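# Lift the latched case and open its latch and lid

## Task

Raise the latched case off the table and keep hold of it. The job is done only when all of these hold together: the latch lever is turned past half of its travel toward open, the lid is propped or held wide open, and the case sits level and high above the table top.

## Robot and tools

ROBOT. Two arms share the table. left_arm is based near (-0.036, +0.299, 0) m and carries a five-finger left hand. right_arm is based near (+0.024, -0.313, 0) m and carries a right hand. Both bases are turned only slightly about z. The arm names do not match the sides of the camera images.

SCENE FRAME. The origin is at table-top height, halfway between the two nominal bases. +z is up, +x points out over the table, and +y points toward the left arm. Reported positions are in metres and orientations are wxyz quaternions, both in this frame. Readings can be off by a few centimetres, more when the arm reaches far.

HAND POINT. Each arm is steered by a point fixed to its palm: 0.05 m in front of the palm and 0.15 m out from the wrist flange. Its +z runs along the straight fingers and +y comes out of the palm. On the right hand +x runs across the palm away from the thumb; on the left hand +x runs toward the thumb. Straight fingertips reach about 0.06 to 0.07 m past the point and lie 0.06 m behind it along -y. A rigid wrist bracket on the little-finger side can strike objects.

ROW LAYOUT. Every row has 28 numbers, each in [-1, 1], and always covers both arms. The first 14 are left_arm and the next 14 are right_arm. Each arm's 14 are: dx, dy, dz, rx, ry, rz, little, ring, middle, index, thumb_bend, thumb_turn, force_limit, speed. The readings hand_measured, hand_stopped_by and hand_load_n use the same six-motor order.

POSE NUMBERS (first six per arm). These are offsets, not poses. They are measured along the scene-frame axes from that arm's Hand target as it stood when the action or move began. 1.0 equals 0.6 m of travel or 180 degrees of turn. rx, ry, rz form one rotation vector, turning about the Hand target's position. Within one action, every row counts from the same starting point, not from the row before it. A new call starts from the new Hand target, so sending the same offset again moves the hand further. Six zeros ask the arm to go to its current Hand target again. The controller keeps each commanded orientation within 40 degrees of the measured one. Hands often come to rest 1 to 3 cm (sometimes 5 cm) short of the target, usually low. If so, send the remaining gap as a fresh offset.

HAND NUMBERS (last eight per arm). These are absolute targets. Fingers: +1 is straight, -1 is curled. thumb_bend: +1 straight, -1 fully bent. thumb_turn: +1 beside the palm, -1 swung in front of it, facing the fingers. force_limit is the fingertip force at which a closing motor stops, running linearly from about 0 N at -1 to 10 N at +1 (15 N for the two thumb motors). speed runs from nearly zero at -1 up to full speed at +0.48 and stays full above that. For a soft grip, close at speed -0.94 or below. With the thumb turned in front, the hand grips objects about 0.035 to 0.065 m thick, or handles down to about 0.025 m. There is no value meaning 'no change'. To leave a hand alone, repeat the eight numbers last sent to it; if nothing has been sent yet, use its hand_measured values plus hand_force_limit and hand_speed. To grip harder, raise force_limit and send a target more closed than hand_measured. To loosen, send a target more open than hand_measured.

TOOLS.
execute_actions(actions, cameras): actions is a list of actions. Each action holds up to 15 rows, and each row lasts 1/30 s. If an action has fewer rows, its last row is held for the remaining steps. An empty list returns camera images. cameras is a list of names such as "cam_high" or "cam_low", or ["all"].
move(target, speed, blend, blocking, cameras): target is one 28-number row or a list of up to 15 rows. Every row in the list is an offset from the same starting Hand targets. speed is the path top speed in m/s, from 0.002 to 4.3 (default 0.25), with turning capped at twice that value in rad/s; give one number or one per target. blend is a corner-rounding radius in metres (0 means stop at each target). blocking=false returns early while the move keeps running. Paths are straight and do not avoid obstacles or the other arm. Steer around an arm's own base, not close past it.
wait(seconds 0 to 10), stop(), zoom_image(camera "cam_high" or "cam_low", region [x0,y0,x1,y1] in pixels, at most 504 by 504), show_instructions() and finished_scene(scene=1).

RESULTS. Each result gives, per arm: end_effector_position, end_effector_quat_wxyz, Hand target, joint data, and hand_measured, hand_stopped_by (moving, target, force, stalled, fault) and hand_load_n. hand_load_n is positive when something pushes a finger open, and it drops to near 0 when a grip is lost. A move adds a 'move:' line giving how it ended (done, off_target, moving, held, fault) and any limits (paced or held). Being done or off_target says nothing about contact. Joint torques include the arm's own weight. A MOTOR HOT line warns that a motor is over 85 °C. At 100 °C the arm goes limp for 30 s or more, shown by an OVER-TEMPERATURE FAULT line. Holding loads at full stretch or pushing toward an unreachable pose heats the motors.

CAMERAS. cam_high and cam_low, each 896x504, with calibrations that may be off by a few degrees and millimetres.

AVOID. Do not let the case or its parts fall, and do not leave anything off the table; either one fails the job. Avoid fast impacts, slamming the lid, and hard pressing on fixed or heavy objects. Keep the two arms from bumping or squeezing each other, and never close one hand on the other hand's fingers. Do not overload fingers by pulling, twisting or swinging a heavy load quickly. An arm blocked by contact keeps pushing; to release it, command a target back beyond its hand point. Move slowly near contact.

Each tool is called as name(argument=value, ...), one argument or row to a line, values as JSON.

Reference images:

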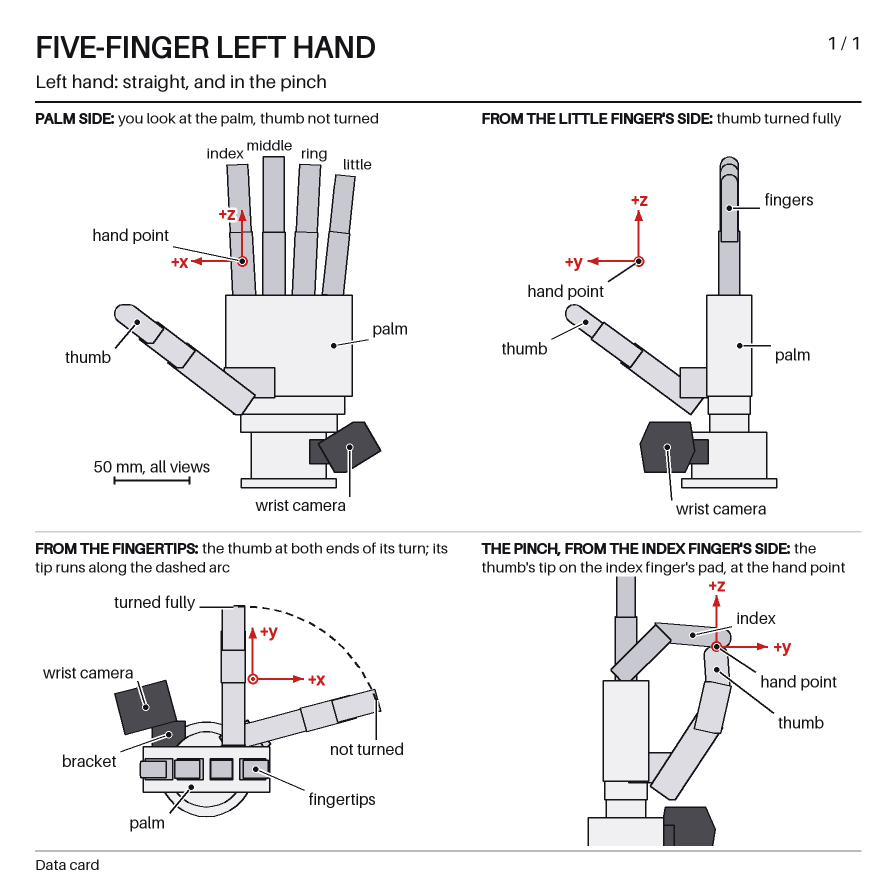

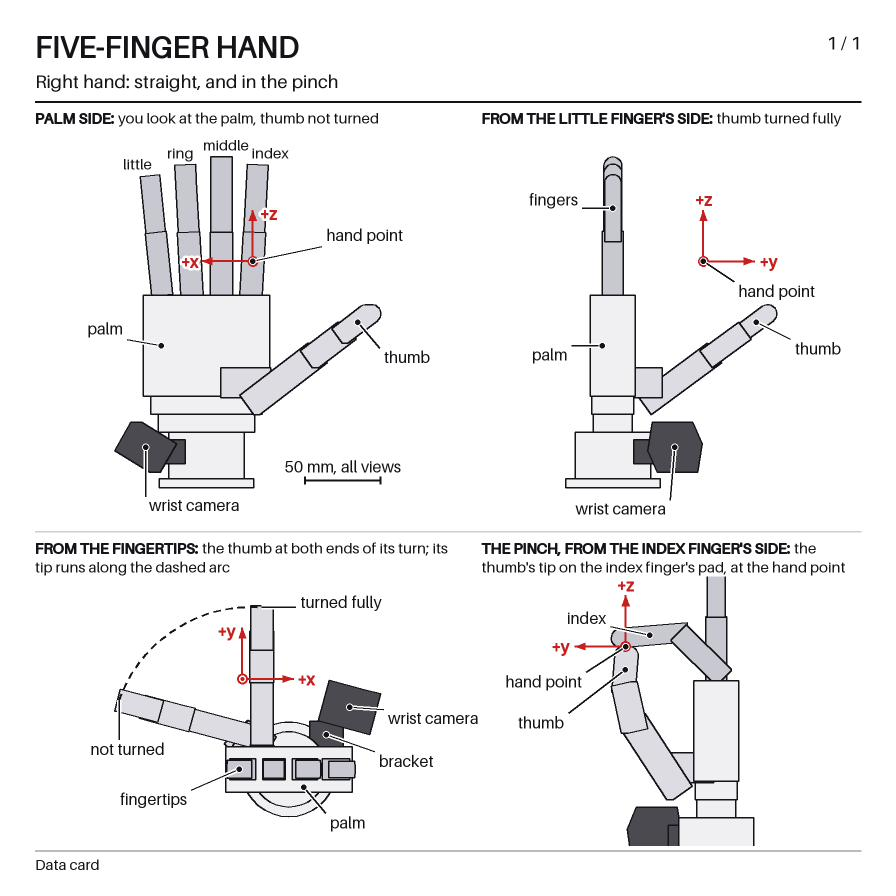

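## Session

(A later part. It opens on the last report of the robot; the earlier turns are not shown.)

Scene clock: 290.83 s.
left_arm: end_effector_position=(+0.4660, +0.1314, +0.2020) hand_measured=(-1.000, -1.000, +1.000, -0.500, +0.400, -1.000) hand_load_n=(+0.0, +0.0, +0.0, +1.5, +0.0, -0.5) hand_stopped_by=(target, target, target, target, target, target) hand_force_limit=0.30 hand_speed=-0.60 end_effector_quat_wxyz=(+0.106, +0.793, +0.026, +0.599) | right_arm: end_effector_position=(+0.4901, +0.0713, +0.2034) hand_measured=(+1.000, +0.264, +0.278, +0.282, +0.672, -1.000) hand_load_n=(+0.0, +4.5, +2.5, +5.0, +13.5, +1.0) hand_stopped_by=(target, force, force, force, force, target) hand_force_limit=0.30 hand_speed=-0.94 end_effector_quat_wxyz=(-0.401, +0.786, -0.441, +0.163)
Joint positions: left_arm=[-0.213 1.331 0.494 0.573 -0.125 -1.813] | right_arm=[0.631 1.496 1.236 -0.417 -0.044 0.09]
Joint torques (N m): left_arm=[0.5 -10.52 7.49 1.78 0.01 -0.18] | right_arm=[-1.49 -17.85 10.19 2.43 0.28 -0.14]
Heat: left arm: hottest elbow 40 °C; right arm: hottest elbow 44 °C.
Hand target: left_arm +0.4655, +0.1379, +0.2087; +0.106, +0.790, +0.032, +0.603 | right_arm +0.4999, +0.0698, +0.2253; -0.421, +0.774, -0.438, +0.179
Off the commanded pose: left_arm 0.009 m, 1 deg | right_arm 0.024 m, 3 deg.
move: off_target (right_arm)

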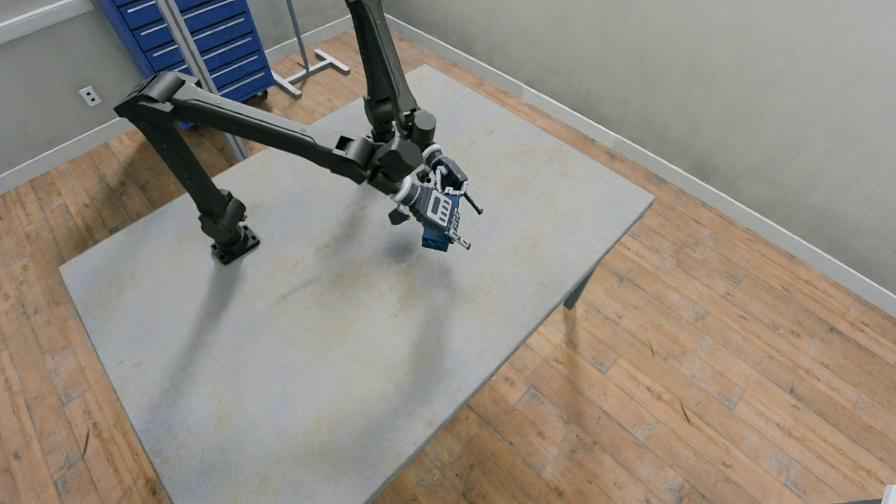

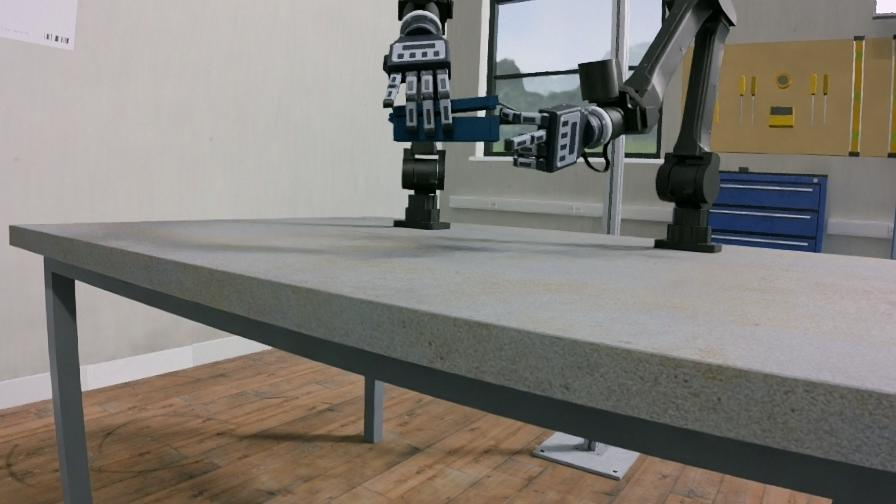

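move(
  target=[0.0, 0.0, 0.0167, 0,0,0, -1,-1,1,-0.5,0.4,-1,0.3,-0.6, 0,0,0,0,0,0, 1,-0.6,-0.6,-0.5,0.6,-1,0.3,-0.94],
  speed=0.04,
  cameras=["cam_low","cam_high"],
)

zoom_image(
  camera="cam_low",
  region=[460, 75, 560, 145],
)

zoom_image(
  camera="cam_high",
  region=[420, 170, 490, 220],
)

Scene clock: 292.90 s.
left_arm: end_effector_position=(+0.4629, +0.1327, +0.2051) hand_measured=(-1.000, -1.000, +1.000, -0.500, +0.400, -1.000) hand_load_n=(+0.0, +0.0, +0.0, +1.0, +0.0, -0.5) hand_stopped_by=(target, target, target, target, target, target) hand_force_limit=0.30 hand_speed=-0.60 end_effector_quat_wxyz=(+0.105, +0.797, +0.026, +0.594) | right_arm: end_effector_position=(+0.4899, +0.0714, +0.2034) hand_measured=(+1.000, +0.264, +0.278, +0.282, +0.672, -1.000) hand_load_n=(+0.0, +5.0, +2.5, +5.0, +13.0, +0.5) hand_stopped_by=(target, force, force, force, force, target) hand_force_limit=0.30 hand_speed=-0.94 end_effector_quat_wxyz=(-0.401, +0.786, -0.441, +0.162)
Joint positions: left_arm=[-0.212 1.302 0.494 0.532 -0.125 -1.813] | right_arm=[0.631 1.496 1.236 -0.417 -0.045 0.09]
Joint torques (N m): left_arm=[0.56 -10.34 8.66 1.78 0 -0.17] | right_arm=[-1.49 -17.85 10.21 2.43 0.33 -0.14]
Heat: left arm: hottest elbow 40 °C; right arm: hottest elbow 44 °C.
Hand target: left_arm +0.4655, +0.1378, +0.2187; +0.106, +0.790, +0.032, +0.603 | right_arm +0.4999, +0.0698, +0.2251; -0.421, +0.774, -0.438, +0.179
Off the commanded pose: left_arm 0.015 m, 1 deg | right_arm 0.024 m, 3 deg.
move: off_target (left_arm, right_arm)

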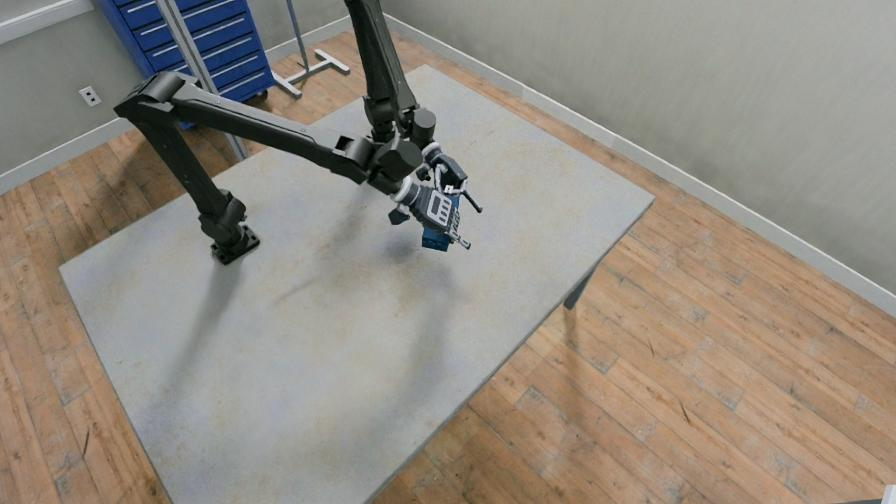

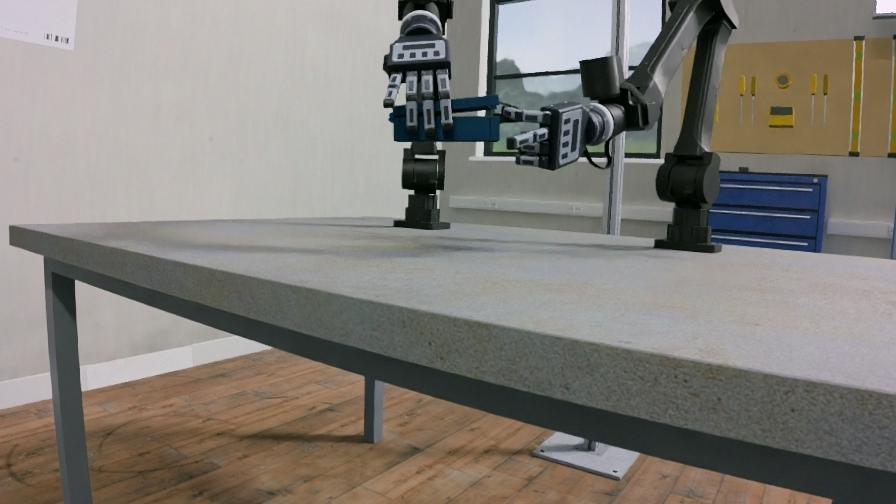

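Scaled by 5.040 from the camera's 896x504 image, which has a finer 1280x720 frame.

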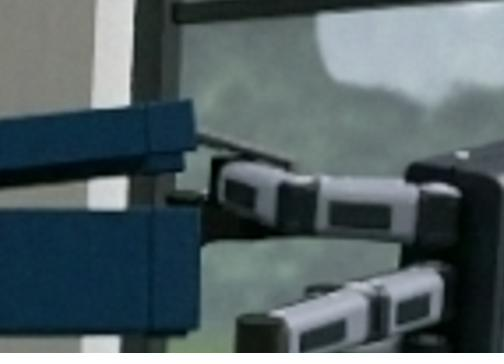

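Scaled by 7.200 from the camera's 896x504 image, which has a finer 1280x720 frame.

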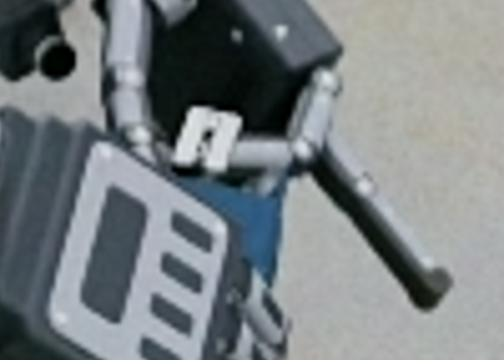

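move(
  target=[0.0, 0.006, 0.0167, 0,0,0, -1,-1,1,-0.5,0.4,-1,0.3,-0.6, 0,0,0,0,0,0, 1,-0.6,-0.6,-0.5,0.6,-1,0.3,-0.94],
  speed=0.04,
  cameras=["cam_low","cam_high"],
)

zoom_image(
  camera="cam_low",
  region=[460, 75, 560, 145],
)

zoom_image(
  camera="cam_high",
  region=[420, 170, 490, 220],
)

Scene clock: 294.57 s.
left_arm: end_effector_position=(+0.4603, +0.1390, +0.2135) hand_measured=(-1.000, -1.000, +1.000, -0.500, +0.400, -1.000) hand_load_n=(+0.0, +0.0, +0.0, +0.0, +0.0, +0.0) hand_stopped_by=(target, target, target, target, target, target) hand_force_limit=0.30 hand_speed=-0.60 end_effector_quat_wxyz=(+0.104, +0.797, +0.029, +0.594) | right_arm: end_effector_position=(+0.4910, +0.0703, +0.2037) hand_measured=(+1.000, +0.264, +0.278, +0.282, +0.672, -1.000) hand_load_n=(+0.0, +4.5, +2.5, +6.0, +13.0, +1.5) hand_stopped_by=(target, force, force, force, force, target) hand_force_limit=0.30 hand_speed=-0.94 end_effector_quat_wxyz=(-0.400, +0.785, -0.442, +0.166)
Joint positions: left_arm=[-0.198 1.264 0.494 0.492 -0.115 -1.813] | right_arm=[0.631 1.496 1.236 -0.417 -0.038 0.09]
Joint torques (N m): left_arm=[0.38 -9.41 9.8 1.7 0.06 -0.16] | right_arm=[-1.49 -17.73 10.29 2.43 -0.01 -0.15]
Heat: left arm: hottest elbow 40 °C; right arm: hottest elbow 44 °C.
Hand target: left_arm +0.4655, +0.1415, +0.2286; +0.106, +0.790, +0.032, +0.603 | right_arm +0.4999, +0.0698, +0.2252; -0.421, +0.774, -0.438, +0.179
Off the commanded pose: left_arm 0.016 m, 1 deg | right_arm 0.023 m, 3 deg.
move: off_target (left_arm, right_arm)

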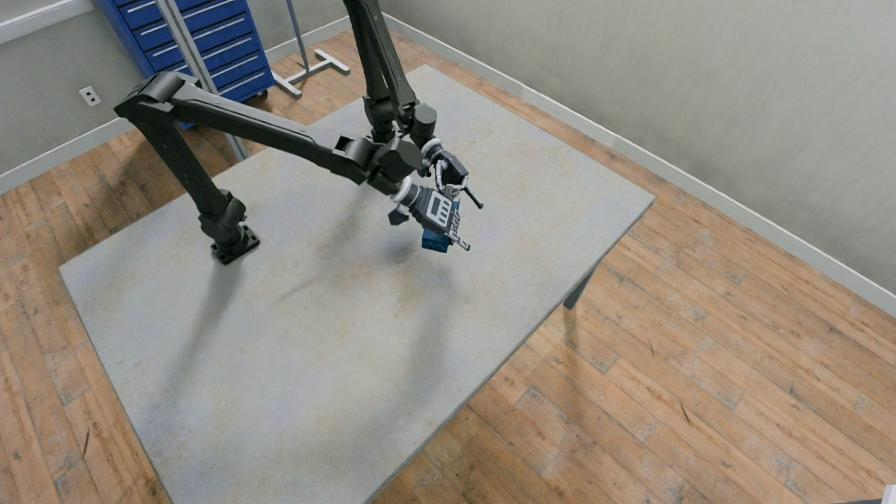

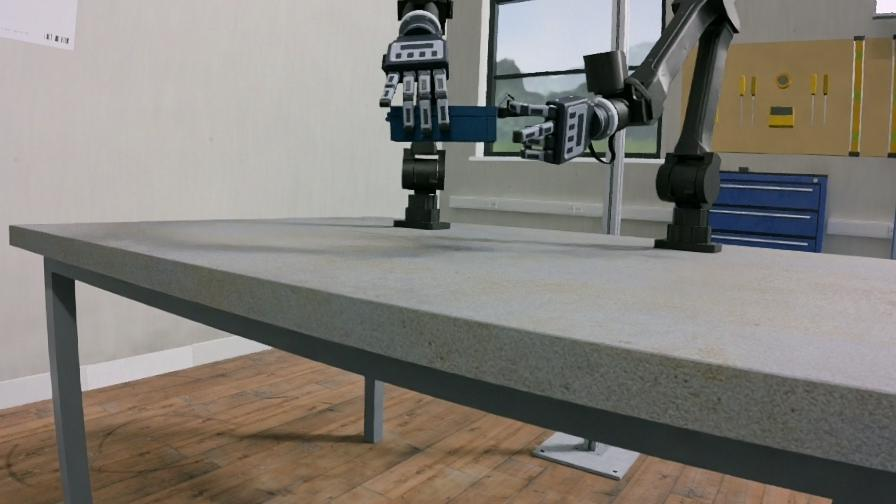

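Scaled by 5.040 from the camera's 896x504 image, which has a finer 1280x720 frame.

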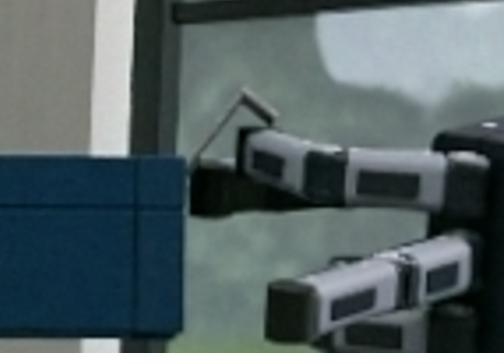

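Scaled by 7.200 from the camera's 896x504 image, which has a finer 1280x720 frame.

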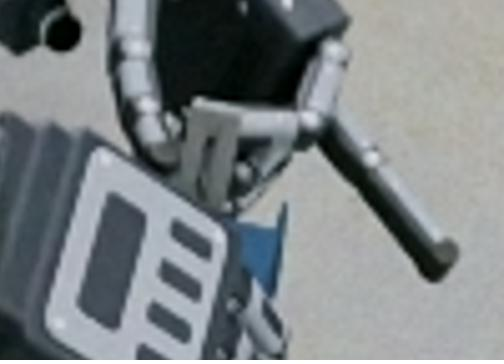

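move(
  target=[
    [-0.012, 0.025, -0.015, 0,0,0, -1,-1,1,-0.5,0.4,-1,0.3,-0.6, 0,0,0,0,0,0, 1,-0.6,-0.6,-0.5,0.6,-1,0.3,-0.94],
    [-0.025, 0.08, -0.015, 0,0,0, -1,-1,1,-0.5,0.4,-1,0.3,-0.6, 0,0,0,0,0,0, 1,-0.6,-0.6,-0.5,0.6,-1,0.3,-0.94],
  ],
  speed=[0.05,0.1],
  blend=0.01,
  cameras=["cam_low","cam_high"],
)

zoom_image(
  camera="cam_low",
  region=[440, 75, 540, 145],
)

zoom_image(
  camera="cam_high",
  region=[420, 170, 490, 220],
)

Scene clock: 298.40 s.
left_arm: end_effector_position=(+0.4516, +0.1872, +0.2112) hand_measured=(-1.000, -1.000, +1.000, -0.500, +0.400, -1.000) hand_load_n=(+0.0, +0.0, -0.5, +0.0, +0.0, +0.0) hand_stopped_by=(target, target, target, target, target, target) hand_force_limit=0.30 hand_speed=-0.60 end_effector_quat_wxyz=(+0.110, +0.798, +0.037, +0.592) | right_arm: end_effector_position=(+0.4910, +0.0703, +0.2037) hand_measured=(+1.000, +0.264, +0.278, +0.282, +0.672, -1.000) hand_load_n=(+0.0, +4.0, +2.5, +6.0, +13.5, +1.0) hand_stopped_by=(target, force, force, force, force, target) hand_force_limit=0.30 hand_speed=-0.94 end_effector_quat_wxyz=(-0.400, +0.785, -0.443, +0.166)
Joint positions: left_arm=[-0.054 1.218 0.447 0.492 0.023 -1.794] | right_arm=[0.631 1.496 1.236 -0.417 -0.037 0.09]
Joint torques (N m): left_arm=[0.21 -8.76 7.99 2.55 0.11 -0.01] | right_arm=[-1.49 -17.73 10.19 2.43 -0.02 -0.14]
Heat: left arm: hottest elbow 39 °C; right arm: hottest elbow 44 °C.
Hand target: left_arm +0.4504, +0.1894, +0.2197; +0.106, +0.790, +0.032, +0.603 | right_arm +0.4999, +0.0698, +0.2252; -0.421, +0.774, -0.438, +0.179
Off the commanded pose: left_arm 0.009 m, 2 deg | right_arm 0.023 m, 3 deg.
move: off_target (right_arm); blend cut to 0.0094 m at target 1

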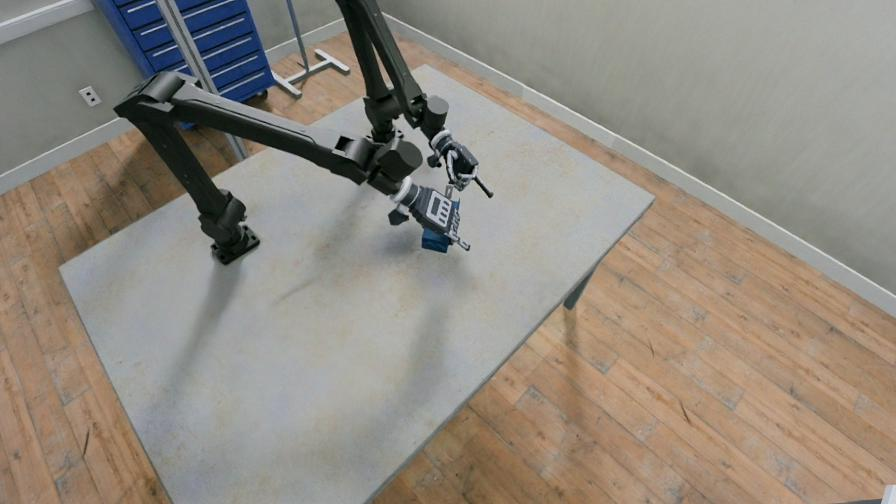

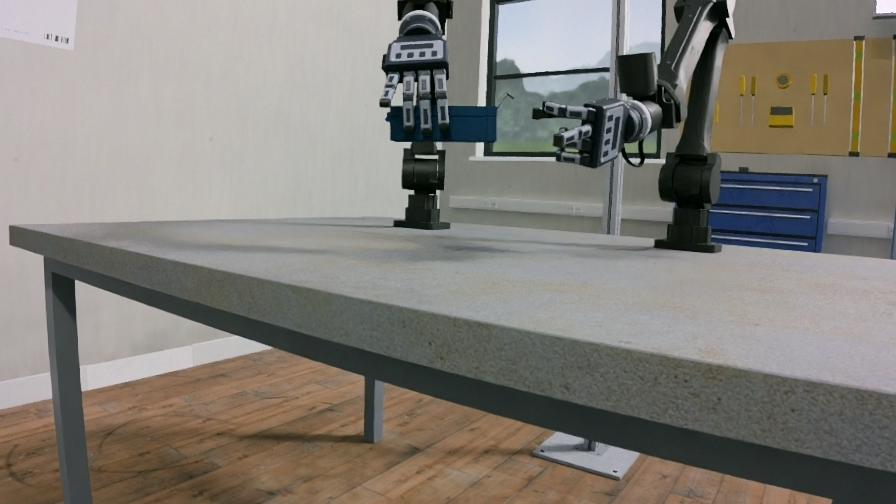

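Scaled by 5.040 from the camera's 896x504 image, which has a finer 1280x720 frame.

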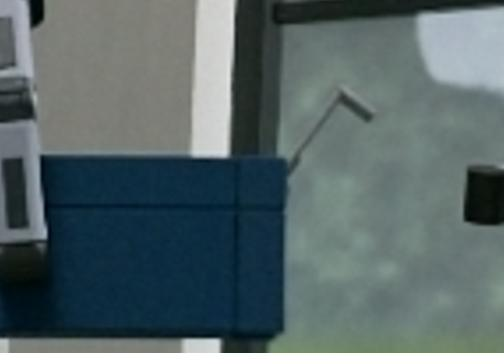

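Scaled by 7.200 from the camera's 896x504 image, which has a finer 1280x720 frame.

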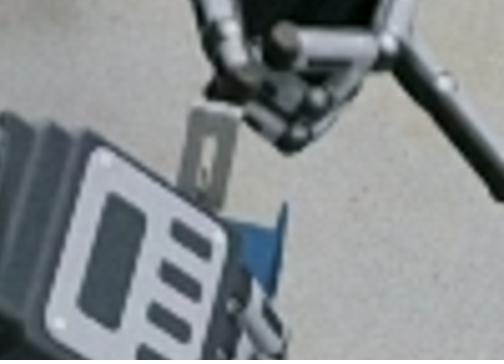

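move(
  target=[-0.10, 0.17, 0.12, 0,0,0, -1,-1,1,-0.5,0.4,-1,0.3,-0.6, 0,0,0,0,0,0, 1,-0.6,-0.6,-0.5,0.6,-1,0.3,-0.94],
  speed=0.25,
  cameras=[],
)

move(
  target=[0,0,0, 0,0,0, -1,-1,-1,0,1,1,0.3,0.4, -0.0267,0.0727,-0.18,0,0,-0.0722, 1,-0.6,-0.6,-0.5,0.6,-1,0.3,-0.94],
  speed=0.15,
  cameras=["cam_low","cam_high"],
)

Scene clock: 307.30 s.
left_arm: end_effector_position=(+0.3852, +0.2878, +0.2673) hand_measured=(-1.000, -1.000, +1.000, -0.500, +0.400, -1.000) hand_load_n=(+0.0, +0.0, +0.0, +0.0, +0.0, +0.0) hand_stopped_by=(target, target, target, target, target, target) hand_force_limit=0.30 hand_speed=-0.60 end_effector_quat_wxyz=(+0.115, +0.801, +0.042, +0.586) | right_arm: end_effector_position=(+0.4910, +0.0703, +0.2037) hand_measured=(+1.000, +0.264, +0.278, +0.282, +0.672, -1.000) hand_load_n=(+0.0, +4.5, +2.5, +6.0, +13.0, +1.5) hand_stopped_by=(target, force, force, force, force, target) hand_force_limit=0.30 hand_speed=-0.94 end_effector_quat_wxyz=(-0.400, +0.785, -0.443, +0.166)
Joint positions: left_arm=[0.342 0.847 0.426 0.105 0.405 -1.689] | right_arm=[0.631 1.496 1.236 -0.417 -0.037 0.09]
Joint torques (N m): left_arm=[0.32 -4.89 13.3 1.57 0.22 0] | right_arm=[-1.49 -17.73 10.21 2.43 -0.02 -0.15]
Heat: left arm: hottest elbow 39 °C; right arm: hottest elbow 45 °C.
Hand target: left_arm +0.3905, +0.2914, +0.2918; +0.106, +0.790, +0.032, +0.603 | right_arm +0.4999, +0.0698, +0.2252; -0.421, +0.774, -0.438, +0.179
Off the commanded pose: left_arm 0.025 m, 3 deg | right_arm 0.023 m, 3 deg.
move: off_target (left_arm, right_arm)
No camera images: "cameras" was empty.

Scene clock: 308.90 s.
left_arm: end_effector_position=(+0.3851, +0.2876, +0.2672) hand_measured=(-1.000, -1.000, -1.000, +0.000, +1.000, +1.000) hand_load_n=(+0.0, +0.0, +0.0, +0.0, +0.0, +0.0) hand_stopped_by=(target, target, target, target, target, target) hand_force_limit=0.30 hand_speed=0.40 end_effector_quat_wxyz=(+0.115, +0.801, +0.041, +0.586) | right_arm: end_effector_position=(+0.4798, +0.1010, +0.1027) hand_measured=(+1.000, +0.264, +0.278, +0.282, +0.672, -1.000) hand_load_n=(+0.0, +4.0, +2.5, +6.0, +13.0, +1.5) hand_stopped_by=(target, force, force, force, force, target) hand_force_limit=0.30 hand_speed=-0.94 end_effector_quat_wxyz=(-0.376, +0.732, -0.522, +0.226)
Joint positions: left_arm=[0.342 0.847 0.426 0.104 0.406 -1.687] | right_arm=[0.762 1.612 1.089 -0.168 0.264 0.291]
Joint torques (N m): left_arm=[0.15 -4.78 13.29 1.58 0.19 -0.01] | right_arm=[-0.26 -17.26 9.37 2.52 0.21 0.07]
Heat: left arm: hottest elbow 39 °C; right arm: hottest elbow 44 °C.
Hand target: left_arm +0.3905, +0.2915, +0.2918; +0.106, +0.790, +0.032, +0.603 | right_arm +0.4839, +0.1133, +0.1170; -0.398, +0.719, -0.523, +0.225
Off the commanded pose: left_arm 0.026 m, 3 deg | right_arm 0.019 m, 3 deg.
move: off_target (left_arm, right_arm)

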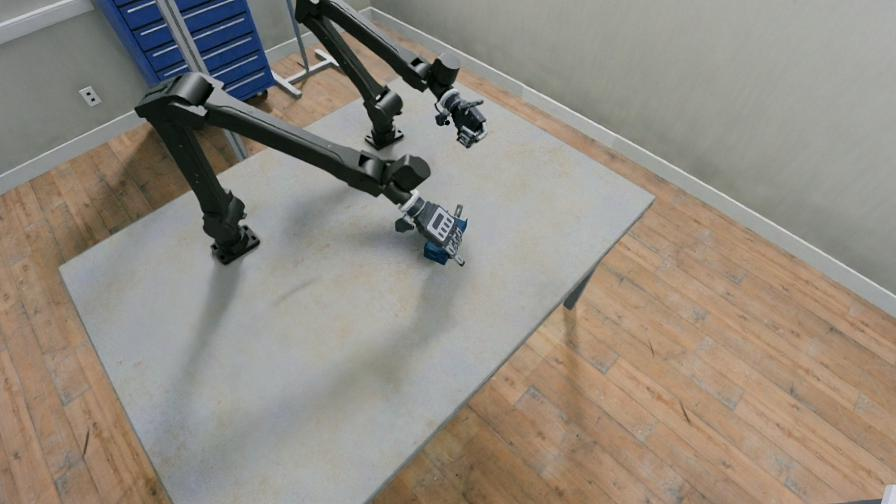

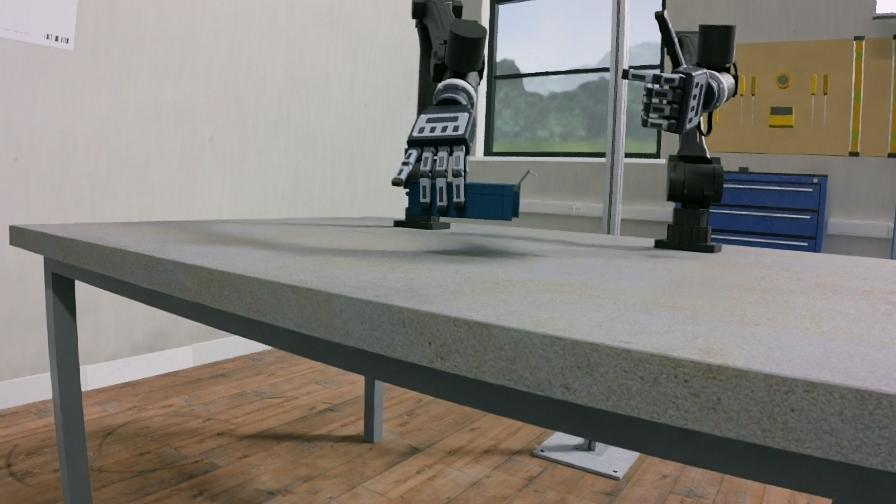

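zoom_image(
  camera="cam_low",
  region=[380, 130, 580, 270],
)

zoom_image(
  camera="cam_high",
  region=[400, 170, 500, 290],
)

Scaled by 2.520 from the camera's 896x504 image, which has a finer 1280x720 frame.

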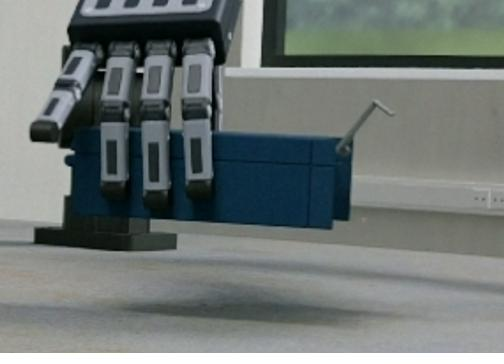

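Scaled by 4.200 from the camera's 896x504 image, which has a finer 1280x720 frame.

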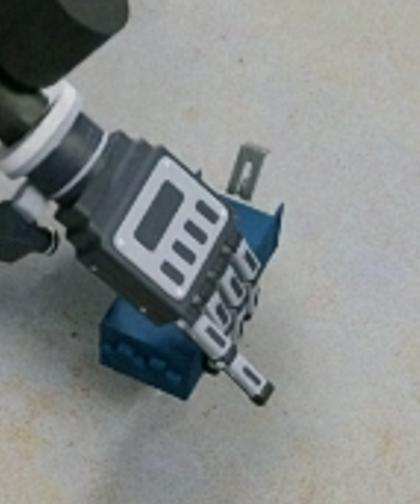

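move(
  target=[0,0,0, 0,0,0, -1,-1,-1,0,1,1,0.3,0.4, 0,0,-0.072,0,0,0, 1,-0.6,-0.6,-0.5,0.6,-1,0.3,-0.94],
  speed=0.1,
  cameras=["cam_low"],
)

zoom_image(
  camera="cam_low",
  region=[380, 150, 580, 290],
)

Scene clock: 310.83 s.
left_arm: end_effector_position=(+0.3851, +0.2876, +0.2672) hand_measured=(-1.000, -1.000, -1.000, +0.000, +1.000, +1.000) hand_load_n=(+0.0, +0.0, +0.0, +0.0, +0.0, +0.0) hand_stopped_by=(target, target, target, target, target, target) hand_force_limit=0.30 hand_speed=0.40 end_effector_quat_wxyz=(+0.115, +0.801, +0.041, +0.586) | right_arm: end_effector_position=(+0.4797, +0.1009, +0.0600) hand_measured=(+1.000, +0.264, +0.278, +0.282, +0.672, -1.000) hand_load_n=(+0.0, +4.5, +3.0, +6.0, +13.0, +1.5) hand_stopped_by=(target, force, force, force, force, target) hand_force_limit=0.30 hand_speed=-0.94 end_effector_quat_wxyz=(-0.376, +0.731, -0.522, +0.226)
Joint positions: left_arm=[0.342 0.847 0.426 0.104 0.406 -1.687] | right_arm=[0.762 1.676 1.037 -0.052 0.265 0.292]
Joint torques (N m): left_arm=[0.32 -4.84 13.27 1.58 0.21 -0.01] | right_arm=[-0.26 -17.49 8.83 2.51 0.2 0.04]
Heat: left arm: hottest elbow 39 °C; right arm: hottest elbow 44 °C.
Hand target: left_arm +0.3905, +0.2915, +0.2918; +0.106, +0.790, +0.032, +0.603 | right_arm +0.4839, +0.1133, +0.0739; -0.398, +0.719, -0.523, +0.225
Off the commanded pose: left_arm 0.026 m, 3 deg | right_arm 0.019 m, 3 deg.
move: off_target (left_arm, right_arm)
Images, in order (width x height): cam_low 896x504.

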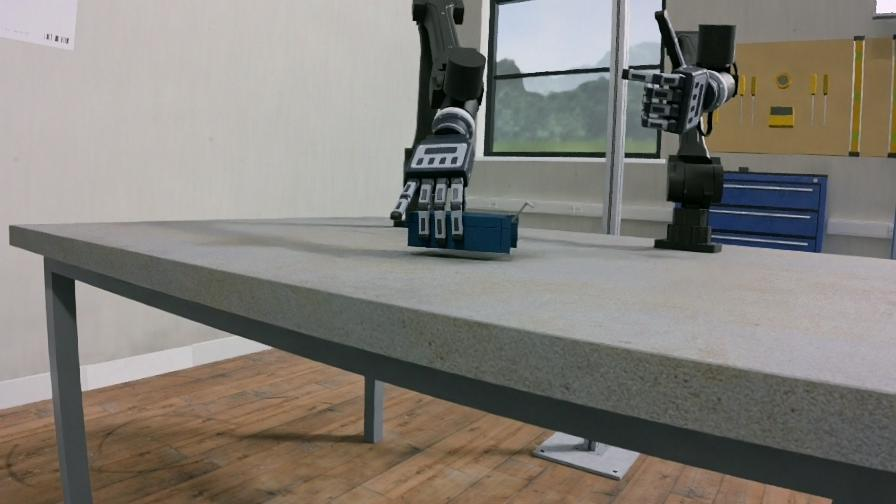

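Scaled by 2.520 from the camera's 896x504 image, which has a finer 1280x720 frame.

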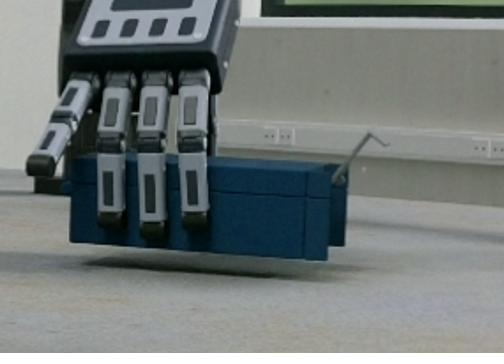

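move(
  target=[0,0,0, 0,0,0, -1,-1,-1,0,1,1,0.3,0.4, 0,0,-0.0233,0,0,0, 1,-0.6,-0.6,-0.5,0.6,-1,0.3,-0.94],
  speed=0.03,
  cameras=["cam_low"],
)

zoom_image(
  camera="cam_low",
  region=[380, 150, 580, 290],
)

Scene clock: 312.23 s.
left_arm: end_effector_position=(+0.3851, +0.2876, +0.2672) hand_measured=(-1.000, -1.000, -1.000, +0.000, +1.000, +1.000) hand_load_n=(+0.0, +0.0, +0.0, +0.0, +0.0, +0.0) hand_stopped_by=(target, target, target, target, target, target) hand_force_limit=0.30 hand_speed=0.40 end_effector_quat_wxyz=(+0.115, +0.801, +0.041, +0.586) | right_arm: end_effector_position=(+0.4811, +0.1022, +0.0518) hand_measured=(+1.000, +0.264, +0.278, +0.282, +0.672, -1.000) hand_load_n=(+0.0, +4.0, +2.5, +5.5, +13.0, +1.5) hand_stopped_by=(target, force, force, force, force, target) hand_force_limit=0.30 hand_speed=-0.94 end_effector_quat_wxyz=(-0.380, +0.729, -0.522, +0.227)
Joint positions: left_arm=[0.342 0.847 0.426 0.104 0.406 -1.687] | right_arm=[0.762 1.692 1.026 -0.015 0.265 0.292]
Joint torques (N m): left_arm=[0.32 -4.95 13.29 1.57 0.19 -0.02] | right_arm=[-0.26 -17.08 8.46 2.54 0.21 0.04]
Heat: left arm: hottest elbow 39 °C; right arm: hottest elbow 44 °C.
Hand target: left_arm +0.3905, +0.2915, +0.2918; +0.106, +0.790, +0.032, +0.603 | right_arm +0.4840, +0.1134, +0.0600; -0.398, +0.719, -0.523, +0.225
Off the commanded pose: left_arm 0.026 m, 3 deg | right_arm 0.014 m, 2 deg.
move: off_target (left_arm, right_arm)
Images, in order (width x height): cam_low 896x504.

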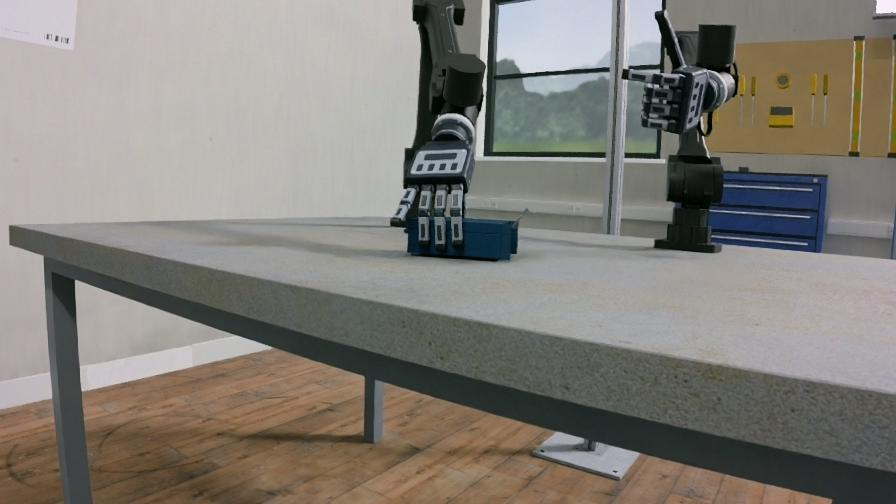

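Scaled by 2.520 from the camera's 896x504 image, which has a finer 1280x720 frame.

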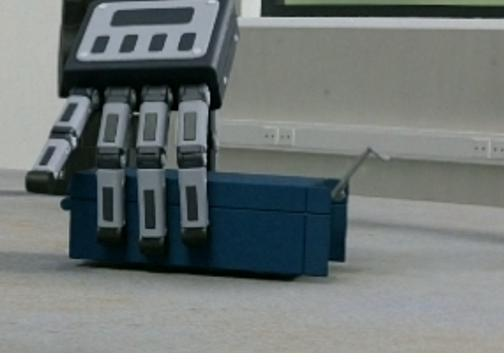

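move(
  target=[0,0,0, 0,0,0, -1,-1,-1,0,1,1,0.3,0.4, 0,0,-0.015,0,0,0, 1,-0.6,-0.6,-0.5,0.6,-1,0.3,-0.94],
  speed=0.03,
  cameras=["cam_low"],
)

zoom_image(
  camera="cam_low",
  region=[380, 150, 580, 290],
)

Scene clock: 313.37 s.
left_arm: end_effector_position=(+0.3851, +0.2876, +0.2672) hand_measured=(-1.000, -1.000, -1.000, +0.000, +1.000, +1.000) hand_load_n=(+0.0, +0.0, +0.5, +0.0, -0.5, -0.5) hand_stopped_by=(target, target, target, target, target, target) hand_force_limit=0.30 hand_speed=0.40 end_effector_quat_wxyz=(+0.115, +0.801, +0.041, +0.586) | right_arm: end_effector_position=(+0.4823, +0.1033, +0.0471) hand_measured=(+1.000, +0.264, +0.278, +0.282, +0.672, -1.000) hand_load_n=(+0.0, +4.5, +2.5, +6.0, +13.0, +1.0) hand_stopped_by=(target, force, force, force, force, target) hand_force_limit=0.30 hand_speed=-0.94 end_effector_quat_wxyz=(-0.384, +0.727, -0.521, +0.228)
Joint positions: left_arm=[0.342 0.847 0.426 0.104 0.406 -1.687] | right_arm=[0.762 1.703 1.021 0.009 0.265 0.293]
Joint torques (N m): left_arm=[0.44 -4.78 13.3 1.57 0.2 -0.01] | right_arm=[-0.26 -16.73 8.13 2.54 0.19 0.04]
Heat: left arm: hottest elbow 39 °C; right arm: hottest elbow 44 °C.
Hand target: left_arm +0.3905, +0.2915, +0.2918; +0.106, +0.790, +0.032, +0.603 | right_arm +0.4840, +0.1134, +0.0510; -0.398, +0.719, -0.523, +0.225
Off the commanded pose: left_arm 0.026 m, 3 deg | right_arm 0.011 m, 2 deg.
move: off_target (left_arm, right_arm)
Images, in order (width x height): cam_low 896x504.

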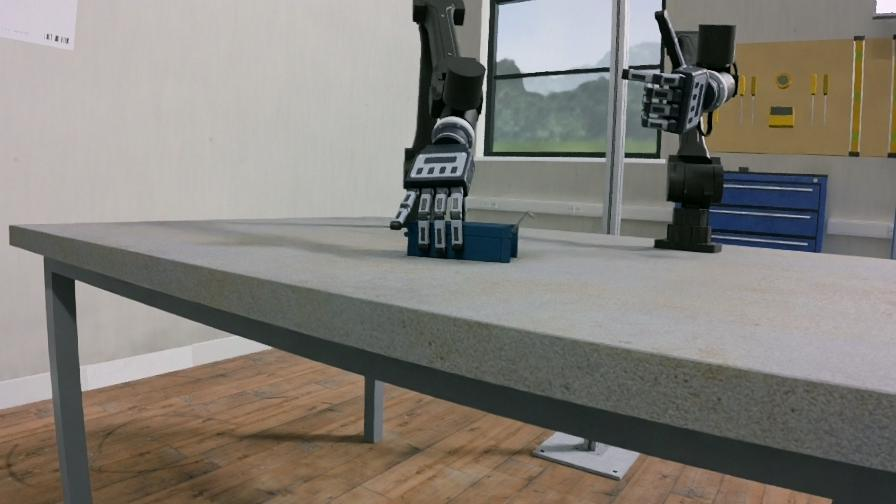

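Scaled by 2.520 from the camera's 896x504 image, which has a finer 1280x720 frame.

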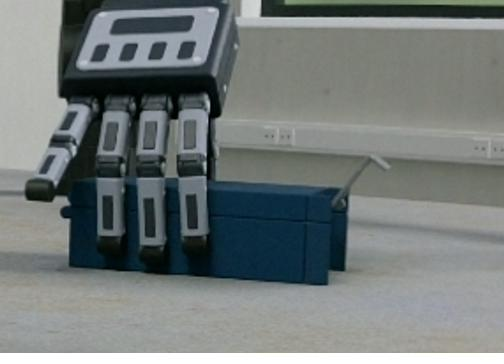

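move(
  target=[0.0908,-0.0608,0.0, 0.0363,0.4180,0.0254, -1,-1,-1,-0.15,1,1,0.3,0.4, 0,0,0,0,0,0, 1,-0.6,-0.6,-0.5,0.6,-1,0.3,-0.94],
  speed=0.4,
  cameras=["cam_low","cam_high"],
)

Scene clock: 318.70 s.
left_arm: end_effector_position=(+0.4341, +0.2565, +0.2830) hand_measured=(-1.000, -1.000, -1.000, -0.150, +1.000, +1.000) hand_load_n=(+0.0, +0.0, +0.0, +0.0, +0.0, +0.0) hand_stopped_by=(target, target, target, target, target, target) hand_force_limit=0.30 hand_speed=0.40 end_effector_quat_wxyz=(+0.002, +0.996, +0.084, -0.007) | right_arm: end_effector_position=(+0.4823, +0.1033, +0.0471) hand_measured=(+1.000, +0.264, +0.278, +0.282, +0.672, -1.000) hand_load_n=(+0.0, +4.5, +2.5, +5.5, +13.0, +1.0) hand_stopped_by=(target, force, force, force, force, target) hand_force_limit=0.30 hand_speed=-0.94 end_effector_quat_wxyz=(-0.384, +0.727, -0.521, +0.228)
Joint positions: left_arm=[0.088 1.475 1.573 -1.682 0.004 -1.71] | right_arm=[0.762 1.703 1.021 0.009 0.265 0.293]
Joint torques (N m): left_arm=[-0.67 -10.99 12.82 0.08 -0.14 -0.21] | right_arm=[-0.26 -16.67 8.12 2.54 0.19 0.04]
Heat: left arm: hottest elbow 40 °C; right arm: hottest elbow 43 °C.
Hand target: left_arm +0.4449, +0.2550, +0.2917; +0.000, +0.996, +0.088, +0.000 | right_arm +0.4840, +0.1134, +0.0510; -0.398, +0.719, -0.523, +0.225
Off the commanded pose: left_arm 0.014 m, 1 deg | right_arm 0.011 m, 2 deg.
move: off_target (left_arm, right_arm)

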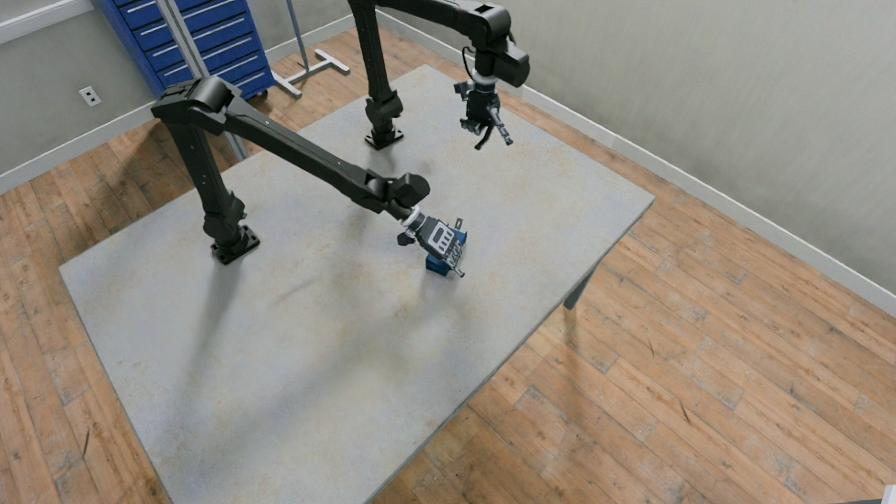

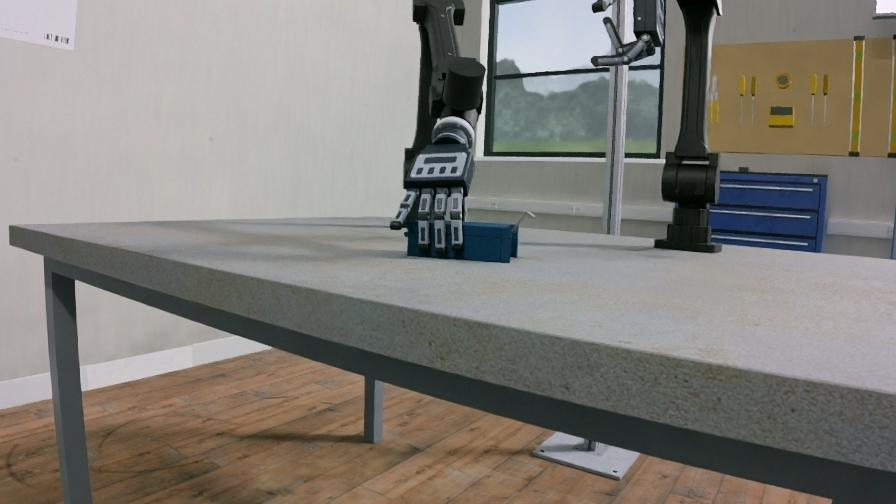

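move(
  target=[0.0302,-0.0683,-0.2978, 0,0,0, -1,-1,-1,-0.15,1,1,0.3,0.4, 0,0,0,0,0,0, 1,-0.6,-0.6,-0.5,0.6,-1,0.3,-0.94],
  speed=0.2,
  cameras=["cam_low","cam_high"],
)

zoom_image(
  camera="cam_low",
  region=[460, 170, 600, 270],
)

zoom_image(
  camera="cam_high",
  region=[410, 160, 500, 280],
)

Scene clock: 320.93 s.
left_arm: end_effector_position=(+0.4583, +0.2163, +0.1186) hand_measured=(-1.000, -1.000, -1.000, -0.150, +1.000, +1.000) hand_load_n=(+0.0, +0.0, +0.0, +0.0, +0.0, +0.0) hand_stopped_by=(target, target, target, target, target, target) hand_force_limit=0.30 hand_speed=0.40 end_effector_quat_wxyz=(+0.002, +0.996, +0.084, -0.001) | right_arm: end_effector_position=(+0.4823, +0.1033, +0.0471) hand_measured=(+1.000, +0.264, +0.278, +0.282, +0.672, -1.000) hand_load_n=(+0.0, +4.5, +2.5, +6.0, +13.0, +1.5) hand_stopped_by=(target, force, force, force, force, target) hand_force_limit=0.30 hand_speed=-0.94 end_effector_quat_wxyz=(-0.384, +0.727, -0.521, +0.228)
Joint positions: left_arm=[-0.002 1.58 1.255 -1.247 0.003 -1.8] | right_arm=[0.762 1.703 1.021 0.009 0.265 0.293]
Joint torques (N m): left_arm=[-0.62 -12.45 8.87 0.94 -0.13 -0.21] | right_arm=[-0.26 -16.73 8.12 2.54 0.19 0.04]
Heat: left arm: hottest elbow 40 °C; right arm: hottest elbow 43 °C.
Hand target: left_arm +0.4631, +0.2139, +0.1130; +0.000, +0.996, +0.088, +0.000 | right_arm +0.4840, +0.1134, +0.0510; -0.398, +0.719, -0.523, +0.225
Off the commanded pose: left_arm 0.008 m, 0 deg | right_arm 0.011 m, 2 deg.
move: off_target (right_arm)

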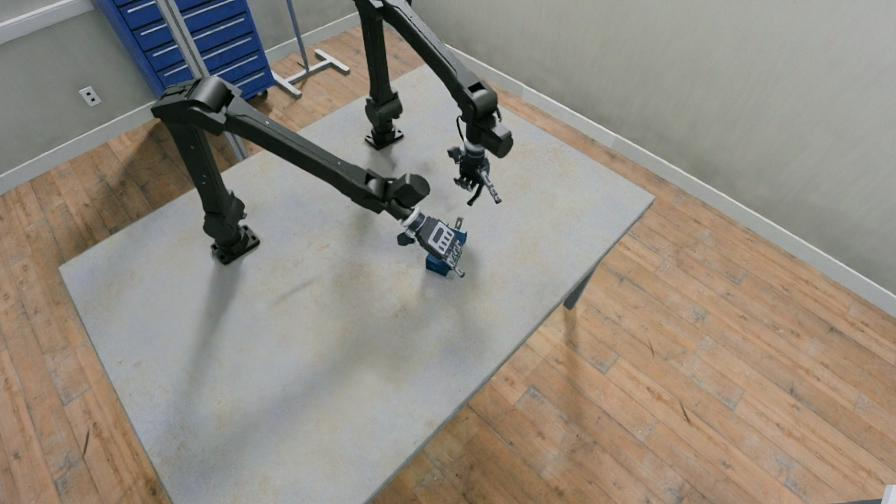

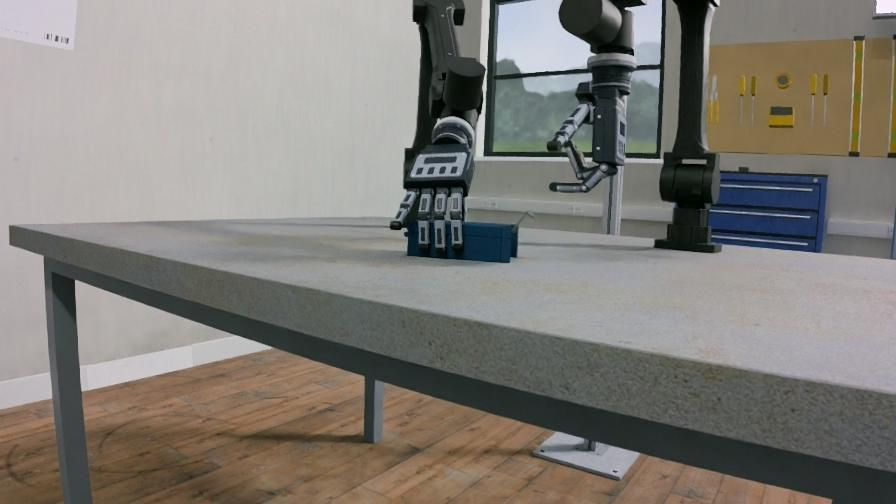

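Scaled by 3.600 from the camera's 896x504 image, which has a finer 1280x720 frame.

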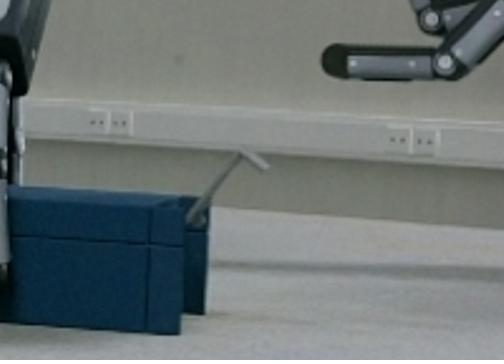

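Scaled by 4.200 from the camera's 896x504 image, which has a finer 1280x720 frame.

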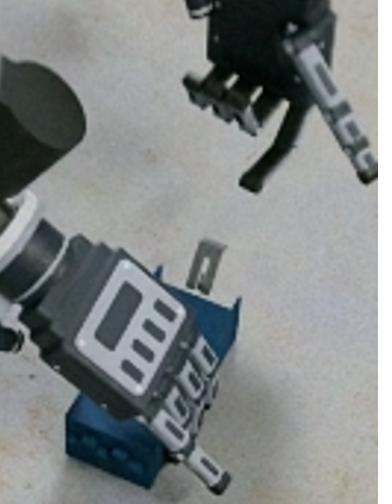

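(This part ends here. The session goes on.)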